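# Assemble two printed parts to match the sample

## Task

Join the two printed parts so the result looks like the assembled example on the stand. The robot must not topple or finish leaning, and nothing may be bumped or pushed out of the work area.

## Robot and tools

ROBOT. A Dexmate Vega. It has a wheeled base with two steering front wheels and a passive rear caster. Its torso folds in a Z through three joints: hip, knee and waist. It has two 7-joint arms with two-finger grippers and a head camera on pan and tilt joints. From above it is 0.70 m long and 0.63 m wide (0.91 m with arms folded), and its front edge sits 0.35 m ahead of the base origin. Cameras: head_camera (896x560), left_wrist_camera and right_wrist_camera (672x420).

FRAMES. All positions are in metres. The base frame has its origin on the floor at the point the base spins about: x forward, y left, z up. chest, left_hand and right_hand are reported in this frame. A hand point lies between the fingers, 0.033 m behind the closed tips. The fingers point along the hand's z, close along its y, and the camera side of the hand faces -x. At long reach the reported hand position can be somewhat off. The odometry frame is the base frame as it was at the start.

move. This runs one action and returns the state plus the images from the cameras requested. An action is either "base" and/or "joints", optionally with "speeds" or "min_time_s"; or "target" alone, optionally with "min_time_s". A move with no action only reports.
- base: one object holding exactly one key, a relative offset from where the base is now. translate_m (m, -2 to 2, forward +), strafe_m (m, -2 to 2, left +; heading may drift about 0.02 rad), rotate_rad (rad, -3.2 to 3.2, counter-clockwise +). The front wheels first steer toward a new direction, taking up to about 1.1 s.
- joints: one object of absolute joint angles in radians, keyed by name, covering both arms, torso and head. Ranges: torso_hip_rad 0 to 1.57, torso_knee_rad 0 to 3.141, torso_waist_rad -1.57 to 1.57 (the chest leans forward by knee minus hip minus waist). Left arm: shoulder_pitch -3.041 to 3.041 (+ lowers the arm), shoulder_yaw -0.423 to 1.523, upper_arm_roll and forearm_roll ±3.041, elbow -3.041 to 0.214 (negative bends it), wrist_pitch ±1.366 (+ tips the hand down), wrist_yaw -1.348 to 1.087 (+ turns it left). The right arm is mirrored: shoulder_pitch negative lowers it, shoulder_yaw -1.523 to 0.423, wrist_pitch negative tips down, wrist_yaw -1.087 to 1.348. Grippers 0 (shut) to 0.785. Head: head_pan_rad ±2.792 (+ left), head_tilt_rad ±1.483, head_camera_tilt_rad -1.483 to 1.378 (+ looks down). Torso joints named together finish together.
- target: an absolute pose for one hand, in the base frame: side ("left"/"right"), x, y, z (m, -3 to 3), pitch_deg (-30 to 95; 90 means fingers down, 0 level), heading_deg (0 means fingers forward, + counter-clockwise), roll_deg (default 0), heading and roll each -360 to 360, and optional line_only (refuse unless the path is straight). Roll r and r+180 count as the same. The whole move is checked against the robot's own body, not the scene; if it fails, nothing moves. A single target covers at most 9.9 s of motion, so after "short (part of ...)" send it again.
- speeds: caps for this action only: translate_m and strafe_m 0.04 to 0.3 m/s, rotate_rad 0.1 to 0.6 rad/s. min_time_s (0.1 to 8 s) is the shortest duration for each arm and head motion.
- cameras: a list drawn from head_camera, left_wrist_camera, right_wrist_camera, all.

RESULTS. "move" reads done or the worst status. Base and joint statuses: done; off_target (stopped away from the goal, possibly still pushing); contact_stop (an arm pushed near full torque for about 0.6 s; the whole arm or torso group stops); time_out; not_followed or "joint command not followed" (the self-collision check withheld it); unfinished. A hand reports reached (within 10 mm and 2 degrees), short, or refused with a reason. A base drive is done within 0.005 m, 0.015 m sideways or 0.015 rad. base_odometry only counts wheel turns. If turned_by_imu exceeds 0.03 rad after a straight or sideways drive, the base probably hit something. base_tilt is given in degrees. A refused call, or a stop during a call, cancels the later move/wait/finished_scene calls in the same reply.

OTHER TOOLS. wait(seconds 0 to 10, cameras). zoom_image(camera, region [x0,y0,x1,y1] in pixels, at most 504 by 504). read_manual (licence text). finished_scene ends the scene for good; the parts must stay assembled afterwards.

TORSO PRESETS (hip, knee, waist): stand 0.469, 1.617, 1.048 (the starting posture); stand_high 0.78, 1.57, 0.44; lean_20 0.52, 1.05, 0.18; lean_45 0.52, 1.05, -0.26; low_lean_45 0, 0, -0.79. For more reach over a table use lean_45 with waist -0.52 or -0.78. Fold the arms before going to low_lean_45. Fold (arm joints in order): left 1, 0.5, -0.6, -2.5, 0, -0.9, 0; right -1, -0.5, 0.6, -2.5, 0, 0.9, 0.

GRIPPER. Open fingers form a V. At angle a the gap is about 0.24a-0.002 m at the hand point and 0.3a-0.002 m at the tips. The reported angle does not show whether something is held. Commanding below the object's width squeezes harder, and a hard squeeze can fling a wide part out of a fingertip grip.

AVOID. Tipping: nothing stops a fall, and the robot cannot right itself. The base keeps pushing when it runs into furniture. Arms striking or pressing on each other, including the fingers, can end the scene. Under "joints", arms are not kept off the body. Contact torque reaching a joint's limit causes a 10 s arm fault. Motors heat when holding loads or straining and cut out at 80 °C. After any stop, move the arm clear first. Do not slam, drop or release parts while they are moving, and do not push fixed objects hard.

Each tool is called after "Emit:" as name([rows], argument=value, ...), one row to a line, values as JSON.

## Session

Emit:
move()

Scene clock: 0.00 s.
Joint torques (N m): no reading
Motor temperatures (°C): left_arm=[31 29 29 30 32 37 40] | right_arm=[29 29 30 33 35 37 35]
base_odometry: x=+0.000 y=+0.000 heading=+0.000
turned_by_wheels: +0.000
turned_by_imu: +0.000
base_tilt: forward=-0.5 right=+0.1
base_status: not commanded
joint_positions: torso_hip_rad=+0.469 torso_knee_rad=+1.617 torso_waist_rad=+1.048 left_shoulder_pitch_rad=+2.208 left_shoulder_yaw_rad=+0.019 left_upper_arm_roll_rad=-0.010 left_elbow_rad=-1.105 left_forearm_roll_rad=-0.012 left_wrist_pitch_rad=-0.481 left_wrist_yaw_rad=-0.018 left_gripper_rad=+0.005 right_shoulder_pitch_rad=-2.202 right_shoulder_yaw_rad=+0.012 right_upper_arm_roll_rad=+0.007 right_elbow_rad=-1.107 right_forearm_roll_rad=-0.015 right_wrist_pitch_rad=+0.483 right_wrist_yaw_rad=+0.000 right_gripper_rad=+0.005 head_pan_rad=+0.000 head_tilt_rad=+0.000 head_camera_tilt_rad=+0.000
joint_status: not commanded
chest: x=-0.0111 y=+0.0000 z=+1.4155 quat_wxyz=(+0.999, +0.000, +0.050, +0.000) (m; base frame)
left_hand: x=+0.1672 y=+0.2407 z=+0.6208 quat_wxyz=(+0.412, +0.004, +0.911, +0.000) pitch_deg=+41.3 heading_deg=-0.2 roll_deg=+0.4 back=up (m; base frame)
right_hand: x=+0.1739 y=-0.2265 z=+0.6230 quat_wxyz=(+0.417, +0.000, +0.909, +0.000) pitch_deg=+40.8 heading_deg=+0.0 roll_deg=-0.1 back=up (m; base frame)
pictures: head_camera, left_wrist_camera, right_wrist_camera

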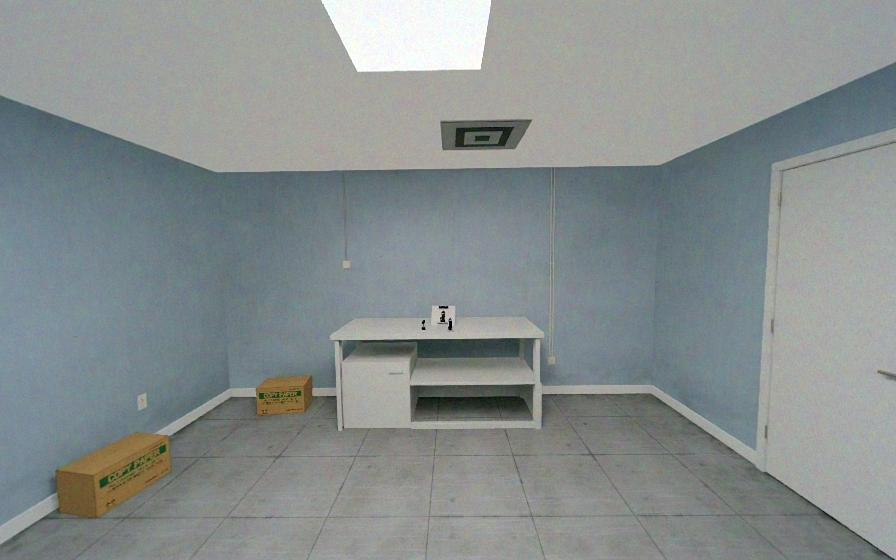

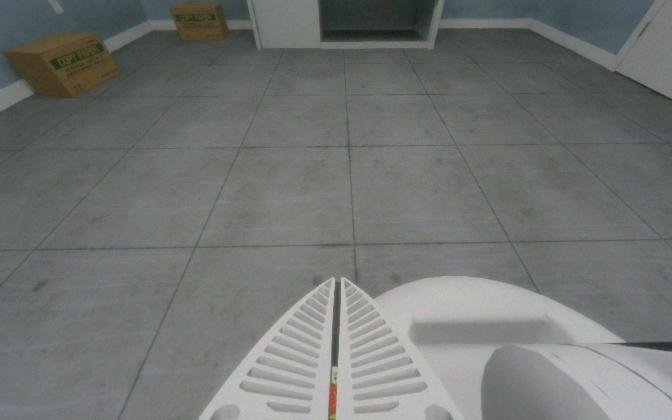

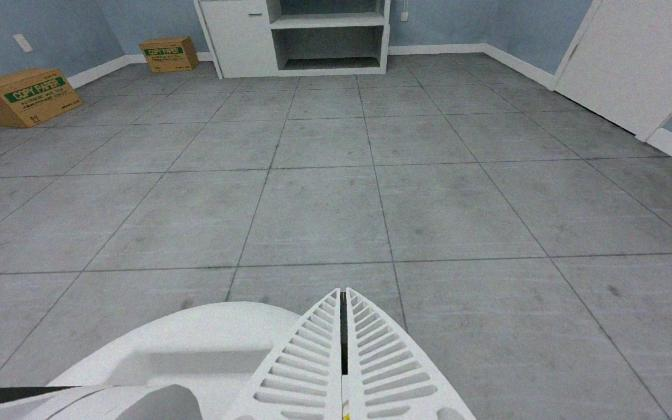

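Emit:
zoom_image(camera="head_camera", region=[320, 290, 560, 440])

Emit:
zoom_image(camera="head_camera", region=[408, 296, 472, 336])

Scaled by 2.100 from the camera's 896x560 image, which has a finer 960x600 frame.

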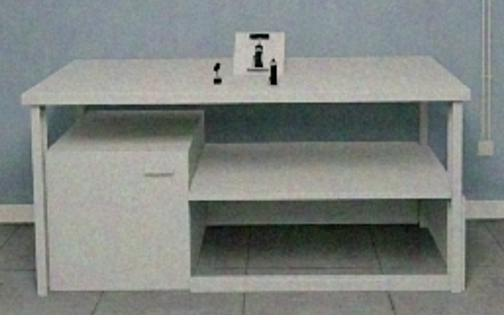

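Scaled by 7.875 from the camera's 896x560 image, which has a finer 960x600 frame.

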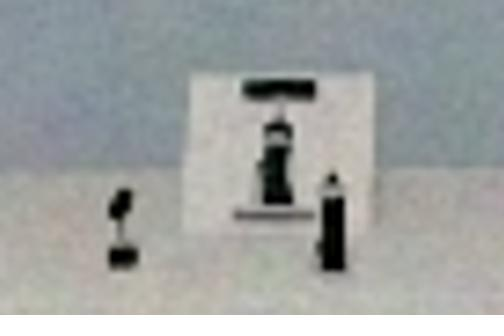

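Emit:
move(base={"translate_m": 1.8}, joints={"head_camera_tilt_rad": 0.5}, cameras=["head_camera"])

Emit:
zoom_image(camera="head_camera", region=[350, 180, 550, 340])

Scene clock: 8.57 s.
Joint torques (N m): left_arm=[4.07 0.69 -0.38 -2.85 0.16 -0.78 0.04] | right_arm=[-3.98 0.18 0.54 -3.41 -0.03 0.81 -0.11]
move: done
base_odometry: x=+1.800 y=-0.001 heading=+0.000
turned_by_wheels: +0.000
turned_by_imu: -0.002
base_tilt: forward=-0.2 right=+0.1
base_status: done
joint_positions: torso_hip_rad=+0.469 torso_knee_rad=+1.617 torso_waist_rad=+1.048 left_shoulder_pitch_rad=+2.208 left_shoulder_yaw_rad=+0.019 left_upper_arm_roll_rad=-0.010 left_elbow_rad=-1.105 left_forearm_roll_rad=-0.012 left_wrist_pitch_rad=-0.481 left_wrist_yaw_rad=-0.018 left_gripper_rad=+0.005 right_shoulder_pitch_rad=-2.202 right_shoulder_yaw_rad=+0.012 right_upper_arm_roll_rad=+0.007 right_elbow_rad=-1.107 right_forearm_roll_rad=-0.015 right_wrist_pitch_rad=+0.483 right_wrist_yaw_rad=+0.000 right_gripper_rad=+0.005 head_pan_rad=+0.000 head_tilt_rad=+0.000 head_camera_tilt_rad=+0.500
joint_status: all done
chest: x=-0.0111 y=+0.0000 z=+1.4155 quat_wxyz=(+0.999, +0.000, +0.050, +0.000) (m; base frame)
left_hand: x=+0.1672 y=+0.2407 z=+0.6208 quat_wxyz=(+0.412, +0.004, +0.911, +0.000) pitch_deg=+41.3 heading_deg=-0.2 roll_deg=+0.4 back=up (m; base frame)
right_hand: x=+0.1739 y=-0.2265 z=+0.6230 quat_wxyz=(+0.417, +0.000, +0.909, +0.000) pitch_deg=+40.8 heading_deg=+0.0 roll_deg=-0.1 back=up (m; base frame)
pictures: head_camera

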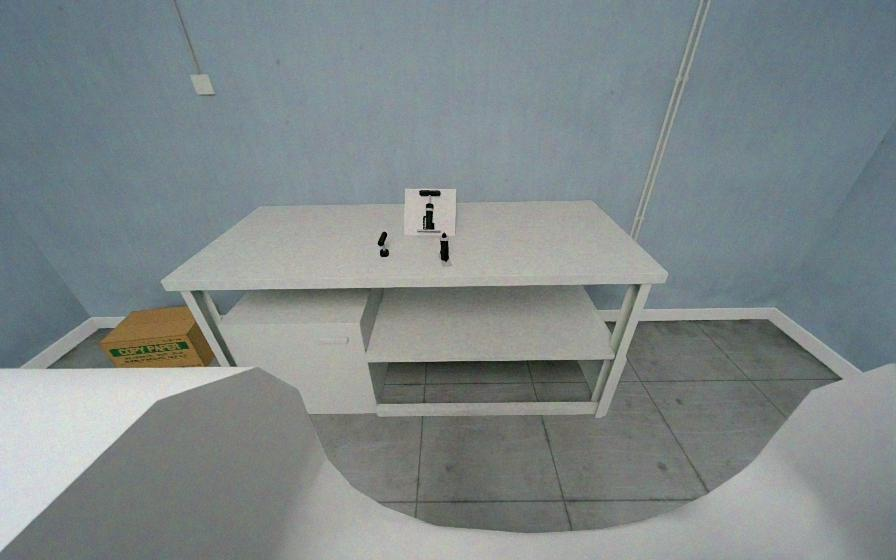

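Scaled by 2.520 from the camera's 896x560 image, which has a finer 960x600 frame.

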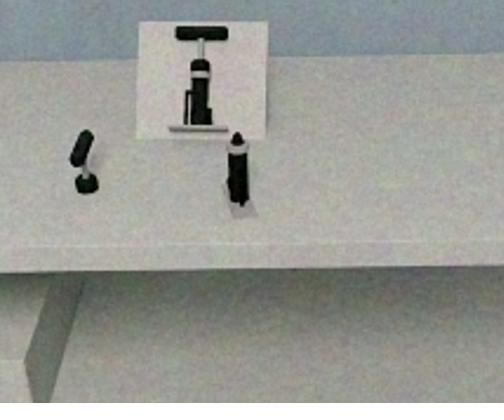

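Emit:
move(target={"side":"left","x":0.35,"y":0.32,"z":1.1,"pitch_deg":30,"heading_deg":0}, cameras=[])

Emit:
move(target={"side":"right","x":0.35,"y":-0.32,"z":1.1,"pitch_deg":30,"heading_deg":0})

Emit:
move(base={"translate_m": 0.5}, joints={"head_camera_tilt_rad": 0.75, "left_gripper_rad":0.3}, cameras=["all"])

Emit:
zoom_image(camera="head_camera", region=[320, 100, 560, 300])

Scene clock: 21.03 s.
Joint torques (N m): left_arm=[-7.51 -8.23 4.37 1.24 0.26 -0.19 0.77] | right_arm=[-6.28 -0.31 0.78 -3.79 -0.04 1.51 -0.17]
move: short
base_odometry: x=+1.800 y=-0.001 heading=+0.000
turned_by_wheels: +0.000
turned_by_imu: -0.003
base_tilt: forward=-0.4 right=+0.1
base_status: not commanded
joint_positions: torso_hip_rad=+0.469 torso_knee_rad=+1.617 torso_waist_rad=+1.048 left_shoulder_pitch_rad=-0.852 left_shoulder_yaw_rad=+0.946 left_upper_arm_roll_rad=-1.595 left_elbow_rad=-2.365 left_forearm_roll_rad=-0.829 left_wrist_pitch_rad=-0.688 left_wrist_yaw_rad=+0.781 left_gripper_rad=+0.005 right_shoulder_pitch_rad=-2.202 right_shoulder_yaw_rad=+0.012 right_upper_arm_roll_rad=+0.007 right_elbow_rad=-1.107 right_forearm_roll_rad=-0.015 right_wrist_pitch_rad=+0.483 right_wrist_yaw_rad=+0.000 right_gripper_rad=+0.005 head_pan_rad=+0.000 head_tilt_rad=+0.000 head_camera_tilt_rad=+0.500
joint_status: not commanded
chest: x=-0.0111 y=+0.0000 z=+1.4155 quat_wxyz=(+0.999, +0.000, +0.050, +0.000) (m; base frame)
left_hand: x=-0.0586 y=+0.4808 z=+0.9680 quat_wxyz=(-0.063, -0.209, -0.974, -0.069) pitch_deg=+79.3 heading_deg=+35.3 roll_deg=+59.5 (m; base frame)
left_hand_status: short (part of a checked arc of 12.0 s [a long move; over the whole arc the hand travels 3.32 m to end 0.52 m from its start, up to 0.88 m off the straight line; left_shoulder_pitch_rad turns most, 3.71 rad; on the way or at its end the hand turns up to 180 deg from its attitude at the start], the rest not played, planned for 9.9 s): 459 mm and 58.0 deg off.
right_hand: x=+0.1739 y=-0.2265 z=+0.6230 quat_wxyz=(+0.417, +0.000, +0.909, +0.000) pitch_deg=+40.8 heading_deg=+0.0 roll_deg=-0.1 back=up (m; base frame)
pictures: none
No camera images: "cameras" was empty.

Scene clock: 32.37 s.
Joint torques (N m): left_arm=[-7.85 -6.41 3.49 -0.17 0.05 -0.19 0.67] | right_arm=[8.99 4.96 -0.78 -1.72 0.26 0.06 -0.44]
move: short
base_odometry: x=+1.800 y=-0.001 heading=+0.001
turned_by_wheels: +0.000
turned_by_imu: -0.003
base_tilt: forward=-0.1 right=+0.0
base_status: not commanded
joint_positions: torso_hip_rad=+0.469 torso_knee_rad=+1.617 torso_waist_rad=+1.048 left_shoulder_pitch_rad=-0.857 left_shoulder_yaw_rad=+0.948 left_upper_arm_roll_rad=-1.598 left_elbow_rad=-2.367 left_forearm_roll_rad=-0.830 left_wrist_pitch_rad=-0.689 left_wrist_yaw_rad=+0.783 left_gripper_rad=+0.005 right_shoulder_pitch_rad=+0.859 right_shoulder_yaw_rad=-0.942 right_upper_arm_roll_rad=+1.597 right_elbow_rad=-2.368 right_forearm_roll_rad=+0.825 right_wrist_pitch_rad=+0.689 right_wrist_yaw_rad=-0.786 right_gripper_rad=+0.005 head_pan_rad=+0.000 head_tilt_rad=+0.000 head_camera_tilt_rad=+0.500
joint_status: not commanded
chest: x=-0.0111 y=+0.0000 z=+1.4155 quat_wxyz=(+0.999, +0.000, +0.050, +0.000) (m; base frame)
left_hand: x=-0.0555 y=+0.4796 z=+0.9672 quat_wxyz=(-0.067, -0.207, -0.974, -0.069) pitch_deg=+79.0 heading_deg=+33.9 roll_deg=+57.9 (m; base frame)
right_hand: x=-0.0530 y=-0.4809 z=+0.9682 quat_wxyz=(-0.069, +0.210, -0.973, +0.070) pitch_deg=+78.7 heading_deg=-33.5 roll_deg=-57.9 (m; base frame)
right_hand_status: short (part of a checked arc of 11.9 s [a long move; over the whole arc the hand travels 3.30 m to end 0.52 m from its start, up to 0.87 m off the straight line; right_shoulder_pitch_rad turns most, 3.70 rad; on the way or at its end the hand turns up to 180 deg from its attitude at the start], the rest not played, planned for 9.9 s): 453 mm and 57.5 deg off.
pictures: none

Scene clock: 35.63 s.
Joint torques (N m): left_arm=[-7.74 -7.8 4.39 -0.63 0.14 -0.19 0.44] | right_arm=[8.31 5.04 -1.29 -0.95 -0.21 0.66 -0.3]
move: done
base_odometry: x=+2.300 y=-0.001 heading=+0.001
turned_by_wheels: +0.000
turned_by_imu: -0.001
base_tilt: forward=-0.1 right=+0.3
base_status: done
joint_positions: torso_hip_rad=+0.469 torso_knee_rad=+1.617 torso_waist_rad=+1.048 left_shoulder_pitch_rad=-0.857 left_shoulder_yaw_rad=+0.948 left_upper_arm_roll_rad=-1.598 left_elbow_rad=-2.367 left_forearm_roll_rad=-0.830 left_wrist_pitch_rad=-0.689 left_wrist_yaw_rad=+0.783 left_gripper_rad=+0.300 right_shoulder_pitch_rad=+0.864 right_shoulder_yaw_rad=-0.944 right_upper_arm_roll_rad=+1.599 right_elbow_rad=-2.369 right_forearm_roll_rad=+0.826 right_wrist_pitch_rad=+0.690 right_wrist_yaw_rad=-0.787 right_gripper_rad=+0.005 head_pan_rad=+0.000 head_tilt_rad=+0.000 head_camera_tilt_rad=+0.750
joint_status: all done
chest: x=-0.0111 y=+0.0000 z=+1.4155 quat_wxyz=(+0.999, +0.000, +0.050, +0.000) (m; base frame)
left_hand: x=-0.0555 y=+0.4796 z=+0.9672 quat_wxyz=(-0.067, -0.207, -0.974, -0.069) pitch_deg=+79.0 heading_deg=+33.8 roll_deg=+57.8 (m; base frame)
right_hand: x=-0.0498 y=-0.4796 z=+0.9675 quat_wxyz=(-0.072, +0.208, -0.973, +0.071) pitch_deg=+78.4 heading_deg=-32.2 roll_deg=-56.4 (m; base frame)
pictures: head_camera, left_wrist_camera, right_wrist_camera

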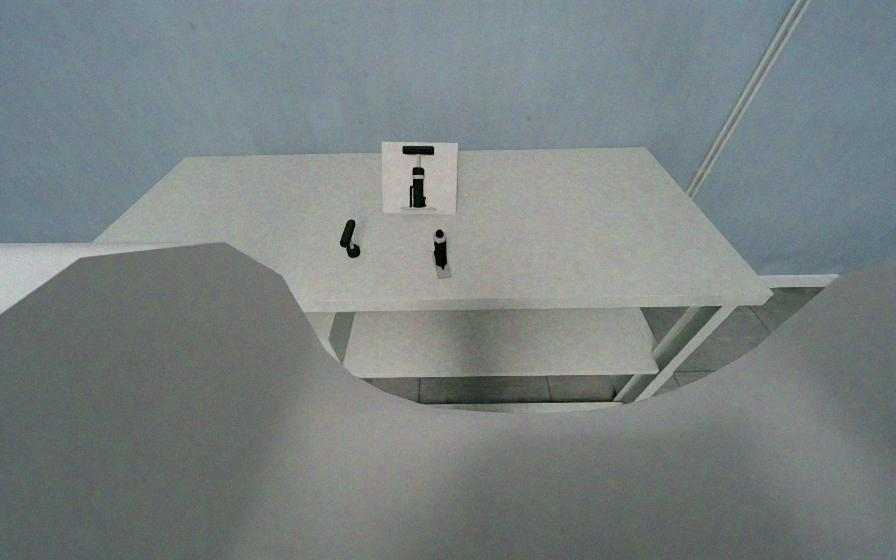

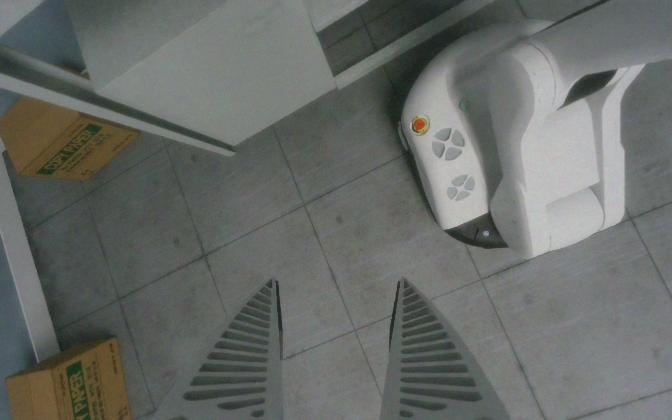

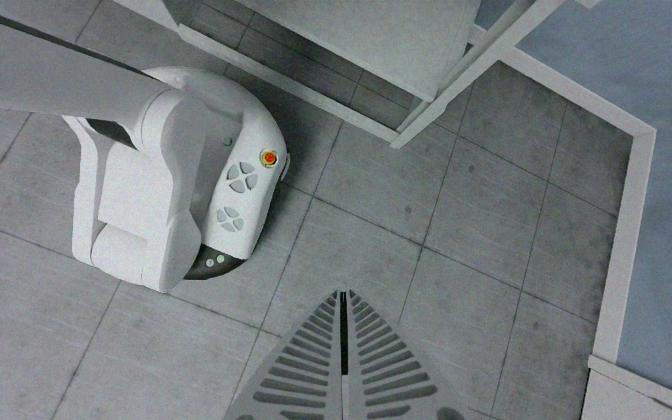

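Scaled by 2.100 from the camera's 896x560 image, which has a finer 960x600 frame.

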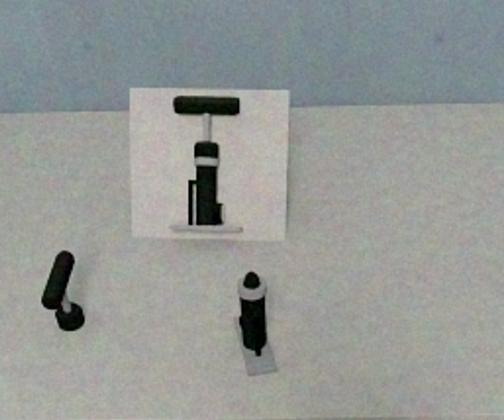

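Emit:
move(target={"side":"left","x":0.38,"y":0.30,"z":1.15,"pitch_deg":70,"heading_deg":0}, cameras=[])

Emit:
move(target={"side":"right","x":0.35,"y":-0.25,"z":1.15,"pitch_deg":70,"heading_deg":0}, cameras=["head_camera"])

Scene clock: 43.00 s.
Joint torques (N m): left_arm=[-14.16 -5.17 -2.68 5.37 0.85 0.62 -0.16] | right_arm=[7.98 6.72 -1.99 -1.37 -0.17 1.03 -0.51]
move: done
base_odometry: x=+2.300 y=-0.001 heading=+0.001
turned_by_wheels: +0.000
turned_by_imu: -0.002
base_tilt: forward=-0.2 right=+0.3
base_status: not commanded
joint_positions: torso_hip_rad=+0.469 torso_knee_rad=+1.617 torso_waist_rad=+1.048 left_shoulder_pitch_rad=-1.550 left_shoulder_yaw_rad=+0.107 left_upper_arm_roll_rad=-2.910 left_elbow_rad=-2.481 left_forearm_roll_rad=+0.249 left_wrist_pitch_rad=-0.177 left_wrist_yaw_rad=+0.059 left_gripper_rad=+0.300 right_shoulder_pitch_rad=+0.864 right_shoulder_yaw_rad=-0.944 right_upper_arm_roll_rad=+1.599 right_elbow_rad=-2.369 right_forearm_roll_rad=+0.826 right_wrist_pitch_rad=+0.690 right_wrist_yaw_rad=-0.787 right_gripper_rad=+0.005 head_pan_rad=+0.000 head_tilt_rad=+0.000 head_camera_tilt_rad=+0.750
joint_status: not commanded
chest: x=-0.0111 y=+0.0000 z=+1.4155 quat_wxyz=(+0.999, +0.000, +0.050, +0.000) (m; base frame)
left_hand: x=+0.3783 y=+0.3002 z=+1.1484 quat_wxyz=(-0.003, -0.985, -0.004, -0.171) pitch_deg=+70.3 heading_deg=-0.7 roll_deg=-1.2 back=down (m; base frame)
left_hand_status: reached (checked arc [a long move; over the whole arc the hand travels 0.55 m to end 0.51 m from its start, up to 0.09 m off the straight line; left_upper_arm_roll_rad turns most, 1.32 rad; on the way or at its end the hand turns up to 155 deg from its attitude at the start], planned for 4.5 s): 2 mm and 0.7 deg off.
right_hand: x=-0.0498 y=-0.4796 z=+0.9675 quat_wxyz=(-0.072, +0.208, -0.973, +0.071) pitch_deg=+78.4 heading_deg=-32.2 roll_deg=-56.4 (m; base frame)
pictures: none
No camera images: "cameras" was empty.

Scene clock: 43.30 s.
Joint torques (N m): left_arm=[-16.02 -3.96 -1.27 5.16 0.13 0.38 -0.29] | right_arm=[8.21 4.02 -1.32 -2.69 -0.05 -0.33 -0.37]
move: refused
base_odometry: x=+2.300 y=-0.001 heading=+0.001
turned_by_wheels: +0.000
turned_by_imu: +0.000
base_tilt: forward=-0.3 right=+0.2
base_status: not commanded
joint_positions: torso_hip_rad=+0.469 torso_knee_rad=+1.617 torso_waist_rad=+1.048 left_shoulder_pitch_rad=-1.551 left_shoulder_yaw_rad=+0.106 left_upper_arm_roll_rad=-2.912 left_elbow_rad=-2.481 left_forearm_roll_rad=+0.251 left_wrist_pitch_rad=-0.176 left_wrist_yaw_rad=+0.058 left_gripper_rad=+0.300 right_shoulder_pitch_rad=+0.864 right_shoulder_yaw_rad=-0.944 right_upper_arm_roll_rad=+1.599 right_elbow_rad=-2.369 right_forearm_roll_rad=+0.826 right_wrist_pitch_rad=+0.690 right_wrist_yaw_rad=-0.787 right_gripper_rad=+0.005 head_pan_rad=+0.000 head_tilt_rad=+0.000 head_camera_tilt_rad=+0.750
joint_status: not commanded
chest: x=-0.0111 y=+0.0000 z=+1.4155 quat_wxyz=(+0.999, +0.000, +0.050, +0.000) (m; base frame)
left_hand: x=+0.3790 y=+0.3001 z=+1.1491 quat_wxyz=(-0.001, -0.985, -0.002, -0.172) pitch_deg=+70.2 heading_deg=-0.4 roll_deg=-0.6 back=down (m; base frame)
right_hand: x=-0.0498 y=-0.4796 z=+0.9675 quat_wxyz=(-0.072, +0.208, -0.973, +0.071) pitch_deg=+78.4 heading_deg=-32.2 roll_deg=-56.4 (m; base frame)
right_hand_status: refused: no posture of the arm gets there (right_shoulder_yaw_rad and right_upper_arm_roll_rad at their limits): the closest leaves the hand 0.2 cm and 0 deg from the pose. Nothing moved. At pitch 55 a posture exists at this place; the way there is not checked.
pictures: head_camera

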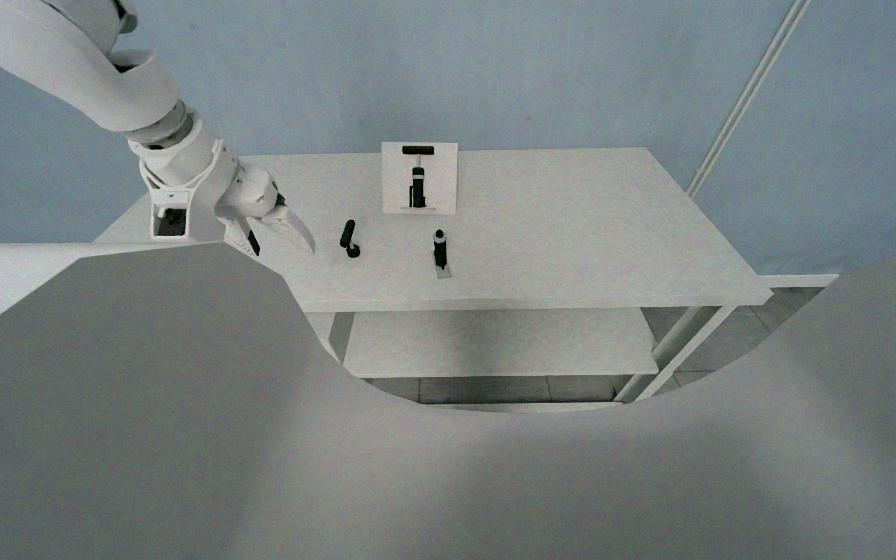

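Emit:
move(base={"translate_m": 0.12}, joints={"head_camera_tilt_rad": 0.85}, cameras=["head_camera","left_wrist_camera"])

Emit:
zoom_image(camera="head_camera", region=[320, 120, 480, 280])

Emit:
zoom_image(camera="left_wrist_camera", region=[200, 0, 672, 420])

Scene clock: 45.63 s.
Joint torques (N m): left_arm=[-16 -5.43 -1.66 5.64 0.45 1.72 -0.5] | right_arm=[8.55 7.74 -2.04 -2.24 -0.05 -0.35 -0.75]
move: done
base_odometry: x=+2.420 y=-0.001 heading=+0.001
turned_by_wheels: +0.000
turned_by_imu: +0.000
base_tilt: forward=-0.2 right=+0.1
base_status: done
joint_positions: torso_hip_rad=+0.469 torso_knee_rad=+1.617 torso_waist_rad=+1.048 left_shoulder_pitch_rad=-1.553 left_shoulder_yaw_rad=+0.104 left_upper_arm_roll_rad=-2.915 left_elbow_rad=-2.481 left_forearm_roll_rad=+0.253 left_wrist_pitch_rad=-0.175 left_wrist_yaw_rad=+0.056 left_gripper_rad=+0.300 right_shoulder_pitch_rad=+0.864 right_shoulder_yaw_rad=-0.944 right_upper_arm_roll_rad=+1.599 right_elbow_rad=-2.369 right_forearm_roll_rad=+0.826 right_wrist_pitch_rad=+0.690 right_wrist_yaw_rad=-0.787 right_gripper_rad=+0.005 head_pan_rad=+0.000 head_tilt_rad=+0.000 head_camera_tilt_rad=+0.850
joint_status: all done
chest: x=-0.0110 y=+0.0000 z=+1.4155 quat_wxyz=(+0.999, +0.000, +0.050, +0.000) (m; base frame)
left_hand: x=+0.3799 y=+0.3000 z=+1.1497 quat_wxyz=(+0.000, -0.985, +0.000, -0.173) pitch_deg=+70.0 heading_deg=+0.0 roll_deg=+0.0 back=down (m; base frame)
right_hand: x=-0.0498 y=-0.4796 z=+0.9675 quat_wxyz=(-0.072, +0.208, -0.973, +0.071) pitch_deg=+78.4 heading_deg=-32.2 roll_deg=-56.4 (m; base frame)
pictures: head_camera, left_wrist_camera

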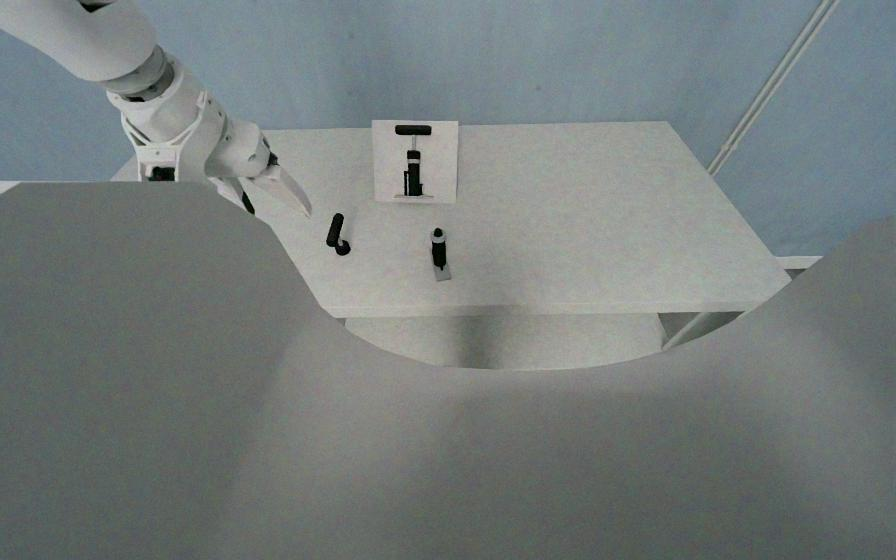

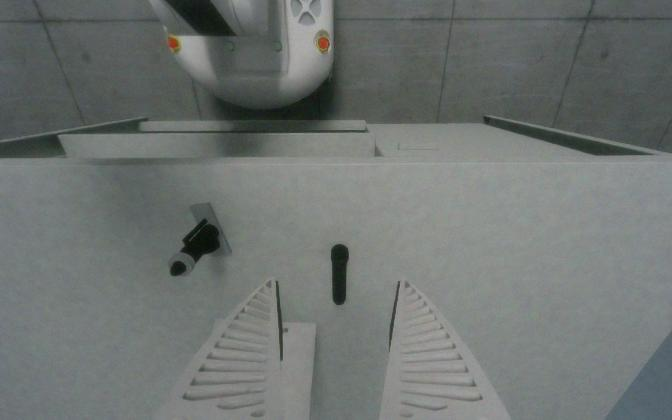

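Scaled by 3.150 from the camera's 896x560 image, which has a finer 960x600 frame.

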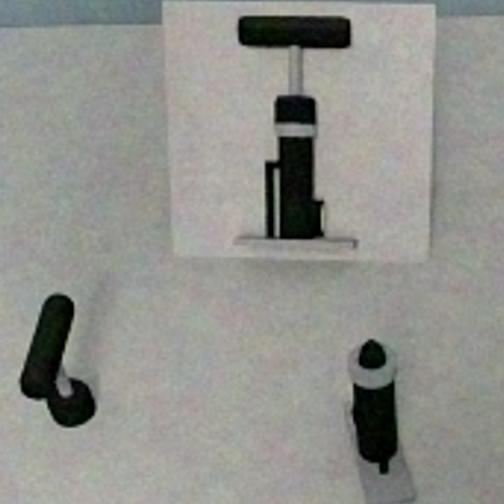

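Scaled by 1.068 from the camera's 672x420 image, which has a finer 960x600 frame.

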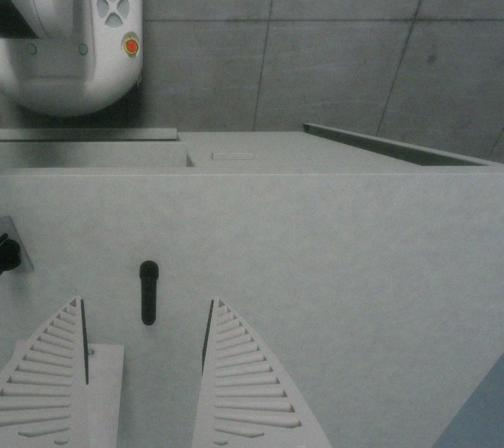

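Emit:
move(target={"side":"left","x":0.55,"y":0.30,"z":1.05,"pitch_deg":89,"heading_deg":0}, cameras=["head_camera","left_wrist_camera"])

Emit:
zoom_image(camera="left_wrist_camera", region=[100, 50, 500, 420])

Emit:
zoom_image(camera="head_camera", region=[300, 180, 480, 300])

Scene clock: 54.63 s.
Joint torques (N m): left_arm=[-16 -4.69 -1.23 8.07 0.29 0.36 0.78] | right_arm=[7.27 4.68 -2.52 -1.27 0.23 1.05 -0.47]
move: done
base_odometry: x=+2.420 y=-0.001 heading=+0.001
turned_by_wheels: +0.000
turned_by_imu: -0.002
base_tilt: forward=-0.3 right=+0.2
base_status: not commanded
joint_positions: torso_hip_rad=+0.469 torso_knee_rad=+1.617 torso_waist_rad=+1.048 left_shoulder_pitch_rad=-0.636 left_shoulder_yaw_rad=+0.063 left_upper_arm_roll_rad=-3.041 left_elbow_rad=-1.053 left_forearm_roll_rad=+0.201 left_wrist_pitch_rad=-1.020 left_wrist_yaw_rad=+0.228 left_gripper_rad=+0.300 right_shoulder_pitch_rad=+0.864 right_shoulder_yaw_rad=-0.944 right_upper_arm_roll_rad=+1.599 right_elbow_rad=-2.369 right_forearm_roll_rad=+0.826 right_wrist_pitch_rad=+0.690 right_wrist_yaw_rad=-0.787 right_gripper_rad=+0.005 head_pan_rad=+0.000 head_tilt_rad=+0.000 head_camera_tilt_rad=+0.850
joint_status: not commanded
chest: x=-0.0110 y=+0.0000 z=+1.4155 quat_wxyz=(+0.999, +0.000, +0.050, +0.000) (m; base frame)
left_hand: x=+0.5497 y=+0.3002 z=+1.0502 quat_wxyz=(+0.000, -1.000, +0.000, -0.009) pitch_deg=+89.0 heading_deg=+0.0 roll_deg=+0.0 (m; base frame)
left_hand_status: reached (straight line, planned for 4.8 s): 0 mm and 0.0 deg off.
right_hand: x=-0.0498 y=-0.4796 z=+0.9675 quat_wxyz=(-0.072, +0.208, -0.973, +0.071) pitch_deg=+78.4 heading_deg=-32.2 roll_deg=-56.4 (m; base frame)
pictures: head_camera, left_wrist_camera

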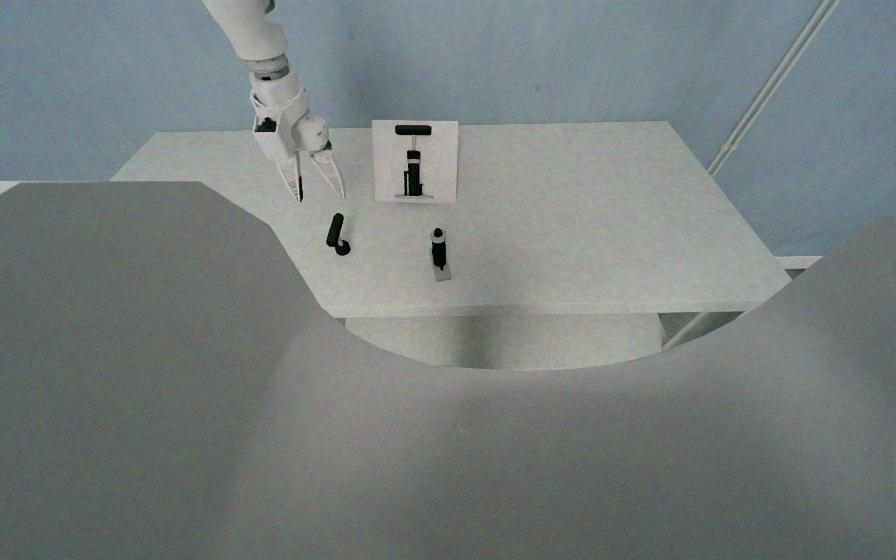

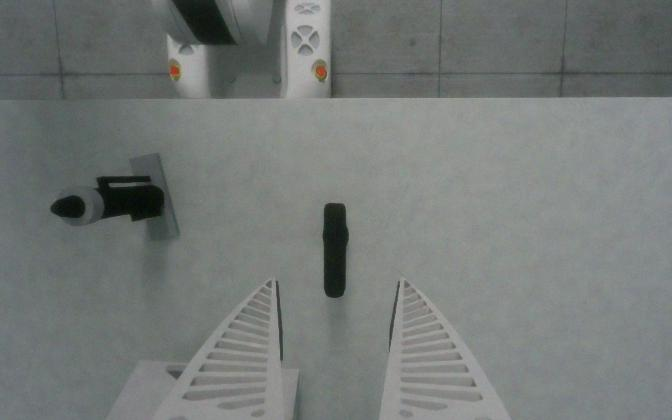

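Scaled by 1.260 from the camera's 672x420 image, which has a finer 960x600 frame.

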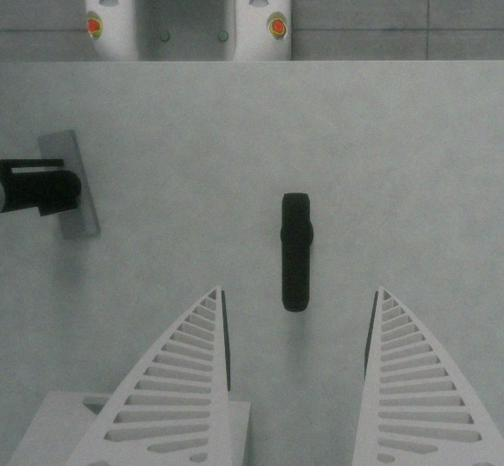

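Scaled by 2.800 from the camera's 896x560 image, which has a finer 960x600 frame.

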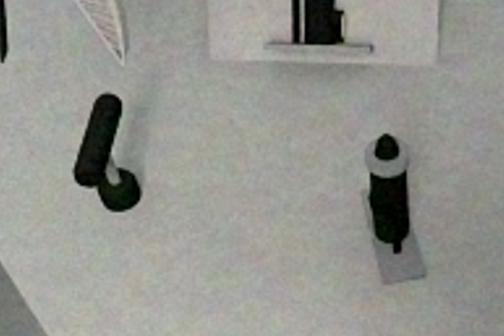

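Emit:
move(target={"side":"left","x":0.556,"y":0.293,"z":0.985,"pitch_deg":90,"heading_deg":0}, cameras=["head_camera","left_wrist_camera"])

Emit:
zoom_image(camera="left_wrist_camera", region=[200, 150, 500, 420])

Emit:
zoom_image(camera="head_camera", region=[280, 140, 440, 270])

Scene clock: 58.93 s.
Joint torques (N m): left_arm=[-15.75 -3.78 -1.33 8.25 0 0.56 -0.34] | right_arm=[7.56 5.13 -1.76 -2.87 0.02 -0.73 -0.29]
move: done
base_odometry: x=+2.420 y=-0.001 heading=+0.001
turned_by_wheels: +0.000
turned_by_imu: -0.001
base_tilt: forward=-0.4 right=+0.1
base_status: not commanded
joint_positions: torso_hip_rad=+0.469 torso_knee_rad=+1.617 torso_waist_rad=+1.048 left_shoulder_pitch_rad=-0.455 left_shoulder_yaw_rad=+0.053 left_upper_arm_roll_rad=-3.041 left_elbow_rad=-0.902 left_forearm_roll_rad=+0.159 left_wrist_pitch_rad=-1.011 left_wrist_yaw_rad=+0.211 left_gripper_rad=+0.300 right_shoulder_pitch_rad=+0.864 right_shoulder_yaw_rad=-0.944 right_upper_arm_roll_rad=+1.599 right_elbow_rad=-2.369 right_forearm_roll_rad=+0.826 right_wrist_pitch_rad=+0.690 right_wrist_yaw_rad=-0.787 right_gripper_rad=+0.005 head_pan_rad=+0.000 head_tilt_rad=+0.000 head_camera_tilt_rad=+0.850
joint_status: not commanded
chest: x=-0.0110 y=+0.0000 z=+1.4155 quat_wxyz=(+0.999, +0.000, +0.050, +0.000) (m; base frame)
left_hand: x=+0.5559 y=+0.2934 z=+0.9866 quat_wxyz=(+0.000, -1.000, +0.000, +0.000) pitch_deg=+90.0 heading_deg=+0.0 roll_deg=+0.0 (m; base frame)
left_hand_status: reached (straight line, planned for 0.9 s): 2 mm and 0.0 deg off.
right_hand: x=-0.0498 y=-0.4796 z=+0.9675 quat_wxyz=(-0.072, +0.208, -0.973, +0.071) pitch_deg=+78.4 heading_deg=-32.2 roll_deg=-56.4 (m; base frame)
pictures: head_camera, left_wrist_camera

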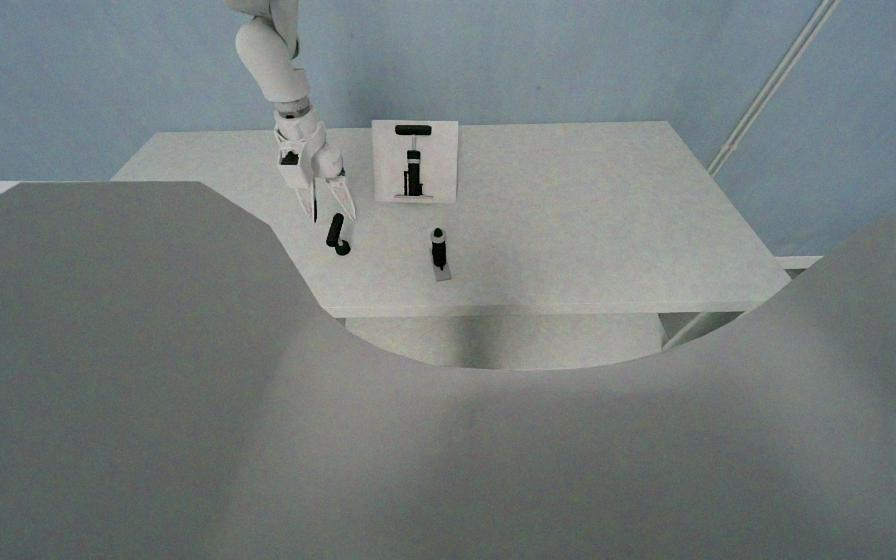

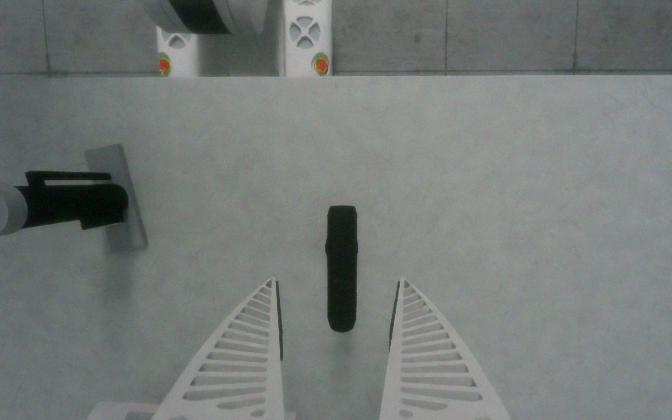

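Scaled by 1.680 from the camera's 672x420 image, which has a finer 960x600 frame.

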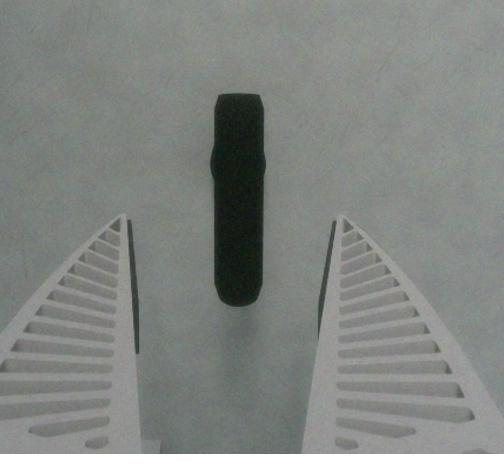

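Scaled by 3.150 from the camera's 896x560 image, which has a finer 960x600 frame.

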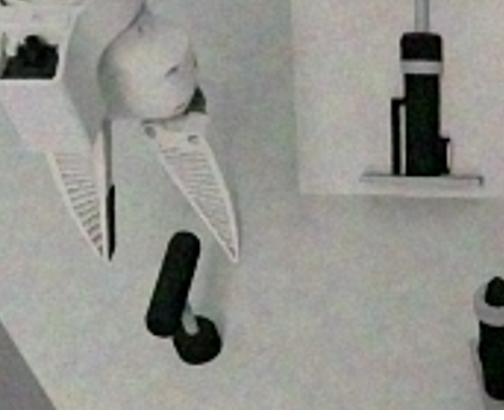

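Emit:
move(target={"side":"left","x":0.553,"y":0.293,"z":0.938,"pitch_deg":90,"heading_deg":0}, cameras=["head_camera","left_wrist_camera"])

Emit:
zoom_image(camera="head_camera", region=[280, 140, 440, 270])

Scene clock: 64.70 s.
Joint torques (N m): left_arm=[-16.86 1.13 -0.28 8.18 0.25 0.87 -0.31] | right_arm=[7.37 5.87 -1.21 -1.2 -0.22 0.5 -0.38]
move: done
base_odometry: x=+2.420 y=-0.001 heading=+0.001
turned_by_wheels: +0.000
turned_by_imu: -0.001
base_tilt: forward=-0.3 right=+0.2
base_status: not commanded
joint_positions: torso_hip_rad=+0.469 torso_knee_rad=+1.617 torso_waist_rad=+1.048 left_shoulder_pitch_rad=-0.355 left_shoulder_yaw_rad=+0.055 left_upper_arm_roll_rad=-3.041 left_elbow_rad=-0.861 left_forearm_roll_rad=+0.137 left_wrist_pitch_rad=-0.955 left_wrist_yaw_rad=+0.195 left_gripper_rad=+0.300 right_shoulder_pitch_rad=+0.864 right_shoulder_yaw_rad=-0.944 right_upper_arm_roll_rad=+1.599 right_elbow_rad=-2.369 right_forearm_roll_rad=+0.826 right_wrist_pitch_rad=+0.690 right_wrist_yaw_rad=-0.787 right_gripper_rad=+0.005 head_pan_rad=+0.000 head_tilt_rad=+0.000 head_camera_tilt_rad=+0.850
joint_status: not commanded
chest: x=-0.0110 y=+0.0000 z=+1.4155 quat_wxyz=(+0.999, +0.000, +0.050, +0.000) (m; base frame)
left_hand: x=+0.5531 y=+0.2931 z=+0.9402 quat_wxyz=(+0.000, -1.000, +0.000, +0.000) pitch_deg=+90.0 heading_deg=+0.0 roll_deg=+0.0 (m; base frame)
left_hand_status: reached (straight line, planned for 0.7 s): 2 mm and 0.0 deg off.
right_hand: x=-0.0498 y=-0.4796 z=+0.9675 quat_wxyz=(-0.072, +0.208, -0.973, +0.071) pitch_deg=+78.4 heading_deg=-32.2 roll_deg=-56.4 (m; base frame)
pictures: head_camera, left_wrist_camera

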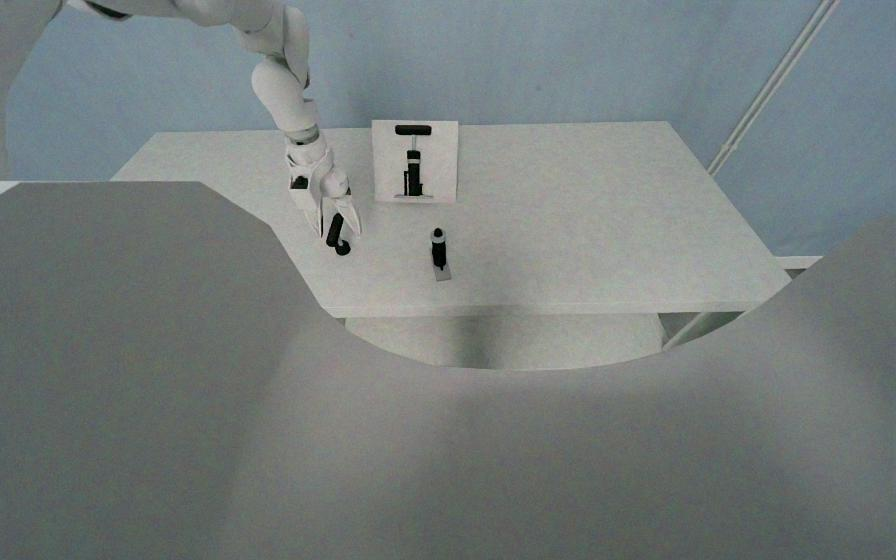

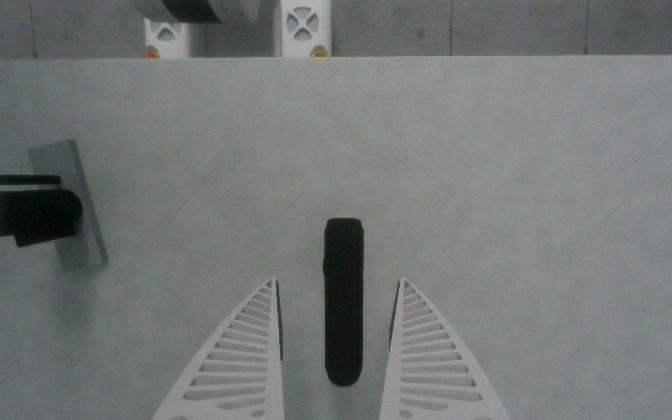

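Scaled by 3.150 from the camera's 896x560 image, which has a finer 960x600 frame.

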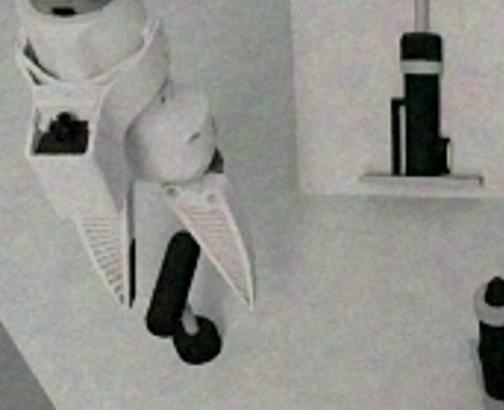

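Emit:
move(target={"side":"left","x":0.544,"y":0.291,"z":0.948,"pitch_deg":90,"heading_deg":0}, cameras=[])

Emit:
move(joints={"left_gripper_rad":0.045}, cameras=["left_wrist_camera","head_camera"])

Emit:
zoom_image(camera="head_camera", region=[280, 140, 440, 270])

Scene clock: 67.20 s.
Joint torques (N m): left_arm=[-27.35 -4.06 -0.41 6.84 0.31 0.14 0.15] | right_arm=[8.29 4.87 -2.18 -1.72 -0.19 -0.2 -0.72]
move: done
base_odometry: x=+2.420 y=-0.001 heading=+0.001
turned_by_wheels: +0.000
turned_by_imu: -0.001
base_tilt: forward=-0.2 right=+0.2
base_status: not commanded
joint_positions: torso_hip_rad=+0.469 torso_knee_rad=+1.617 torso_waist_rad=+1.048 left_shoulder_pitch_rad=-0.418 left_shoulder_yaw_rad=+0.051 left_upper_arm_roll_rad=-3.041 left_elbow_rad=-0.976 left_forearm_roll_rad=+0.129 left_wrist_pitch_rad=-0.903 left_wrist_yaw_rad=+0.181 left_gripper_rad=+0.300 right_shoulder_pitch_rad=+0.864 right_shoulder_yaw_rad=-0.944 right_upper_arm_roll_rad=+1.599 right_elbow_rad=-2.369 right_forearm_roll_rad=+0.826 right_wrist_pitch_rad=+0.690 right_wrist_yaw_rad=-0.787 right_gripper_rad=+0.005 head_pan_rad=+0.000 head_tilt_rad=+0.000 head_camera_tilt_rad=+0.850
joint_status: not commanded
chest: x=-0.0110 y=+0.0000 z=+1.4155 quat_wxyz=(+0.999, +0.000, +0.050, +0.000) (m; base frame)
left_hand: x=+0.5441 y=+0.2913 z=+0.9474 quat_wxyz=(+0.000, -1.000, +0.000, +0.000) pitch_deg=+90.0 heading_deg=+0.0 roll_deg=+0.0 (m; base frame)
left_hand_status: reached (straight line, planned for 0.7 s): 1 mm and 0.0 deg off.
right_hand: x=-0.0498 y=-0.4796 z=+0.9675 quat_wxyz=(-0.072, +0.208, -0.973, +0.071) pitch_deg=+78.4 heading_deg=-32.2 roll_deg=-56.4 (m; base frame)
pictures: none
No camera images: "cameras" was empty.

Scene clock: 67.97 s.
Joint torques (N m): left_arm=[-27.96 -2.31 -1.67 7.26 -0.43 -0.84 -0.21] | right_arm=[8.67 7.44 -2.16 -1.98 0.19 -0.92 -0.29]
move: done
base_odometry: x=+2.420 y=-0.001 heading=+0.001
turned_by_wheels: +0.000
turned_by_imu: +0.000
base_tilt: forward=-0.4 right=+0.2
base_status: not commanded
joint_positions: torso_hip_rad=+0.469 torso_knee_rad=+1.617 torso_waist_rad=+1.048 left_shoulder_pitch_rad=-0.420 left_shoulder_yaw_rad=+0.051 left_upper_arm_roll_rad=-3.041 left_elbow_rad=-0.980 left_forearm_roll_rad=+0.129 left_wrist_pitch_rad=-0.901 left_wrist_yaw_rad=+0.181 left_gripper_rad=+0.045 right_shoulder_pitch_rad=+0.864 right_shoulder_yaw_rad=-0.944 right_upper_arm_roll_rad=+1.599 right_elbow_rad=-2.369 right_forearm_roll_rad=+0.826 right_wrist_pitch_rad=+0.690 right_wrist_yaw_rad=-0.787 right_gripper_rad=+0.005 head_pan_rad=+0.000 head_tilt_rad=+0.000 head_camera_tilt_rad=+0.850
joint_status: all done
chest: x=-0.0110 y=+0.0000 z=+1.4155 quat_wxyz=(+0.999, +0.000, +0.050, +0.000) (m; base frame)
left_hand: x=+0.5438 y=+0.2912 z=+0.9477 quat_wxyz=(+0.000, -1.000, +0.000, +0.000) pitch_deg=+90.0 heading_deg=+0.0 roll_deg=+0.0 (m; base frame)
right_hand: x=-0.0498 y=-0.4796 z=+0.9675 quat_wxyz=(-0.072, +0.208, -0.973, +0.071) pitch_deg=+78.4 heading_deg=-32.2 roll_deg=-56.4 (m; base frame)
pictures: head_camera, left_wrist_camera

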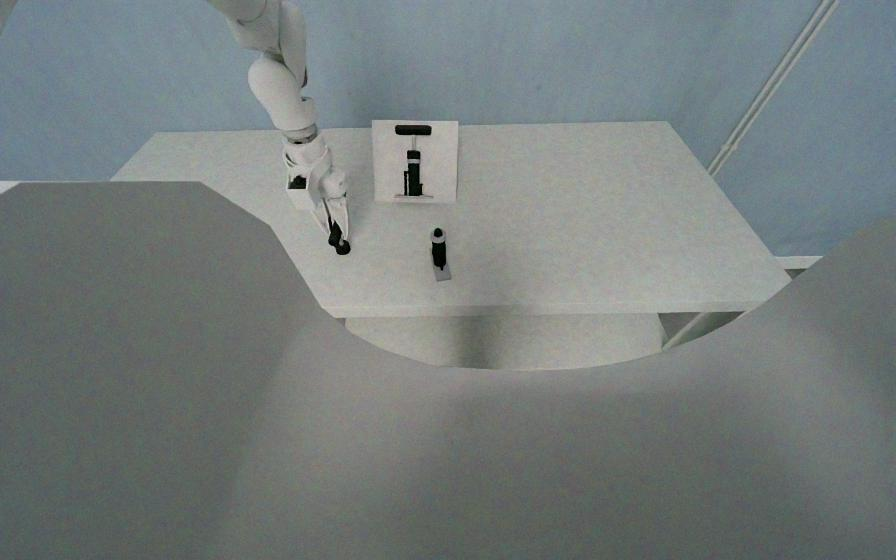

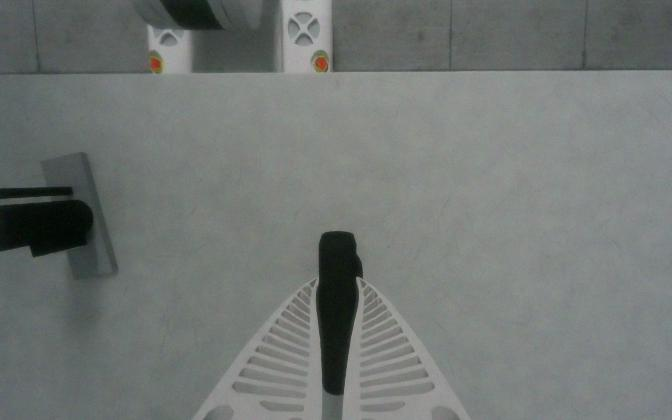

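Scaled by 3.150 from the camera's 896x560 image, which has a finer 960x600 frame.

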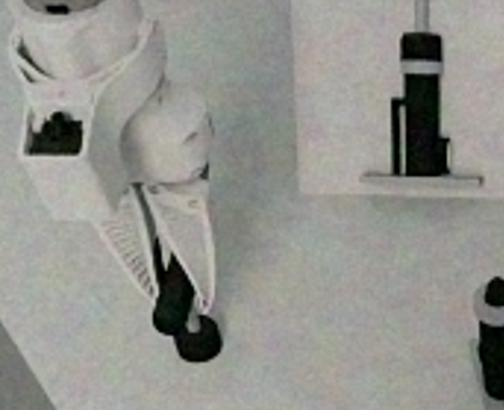

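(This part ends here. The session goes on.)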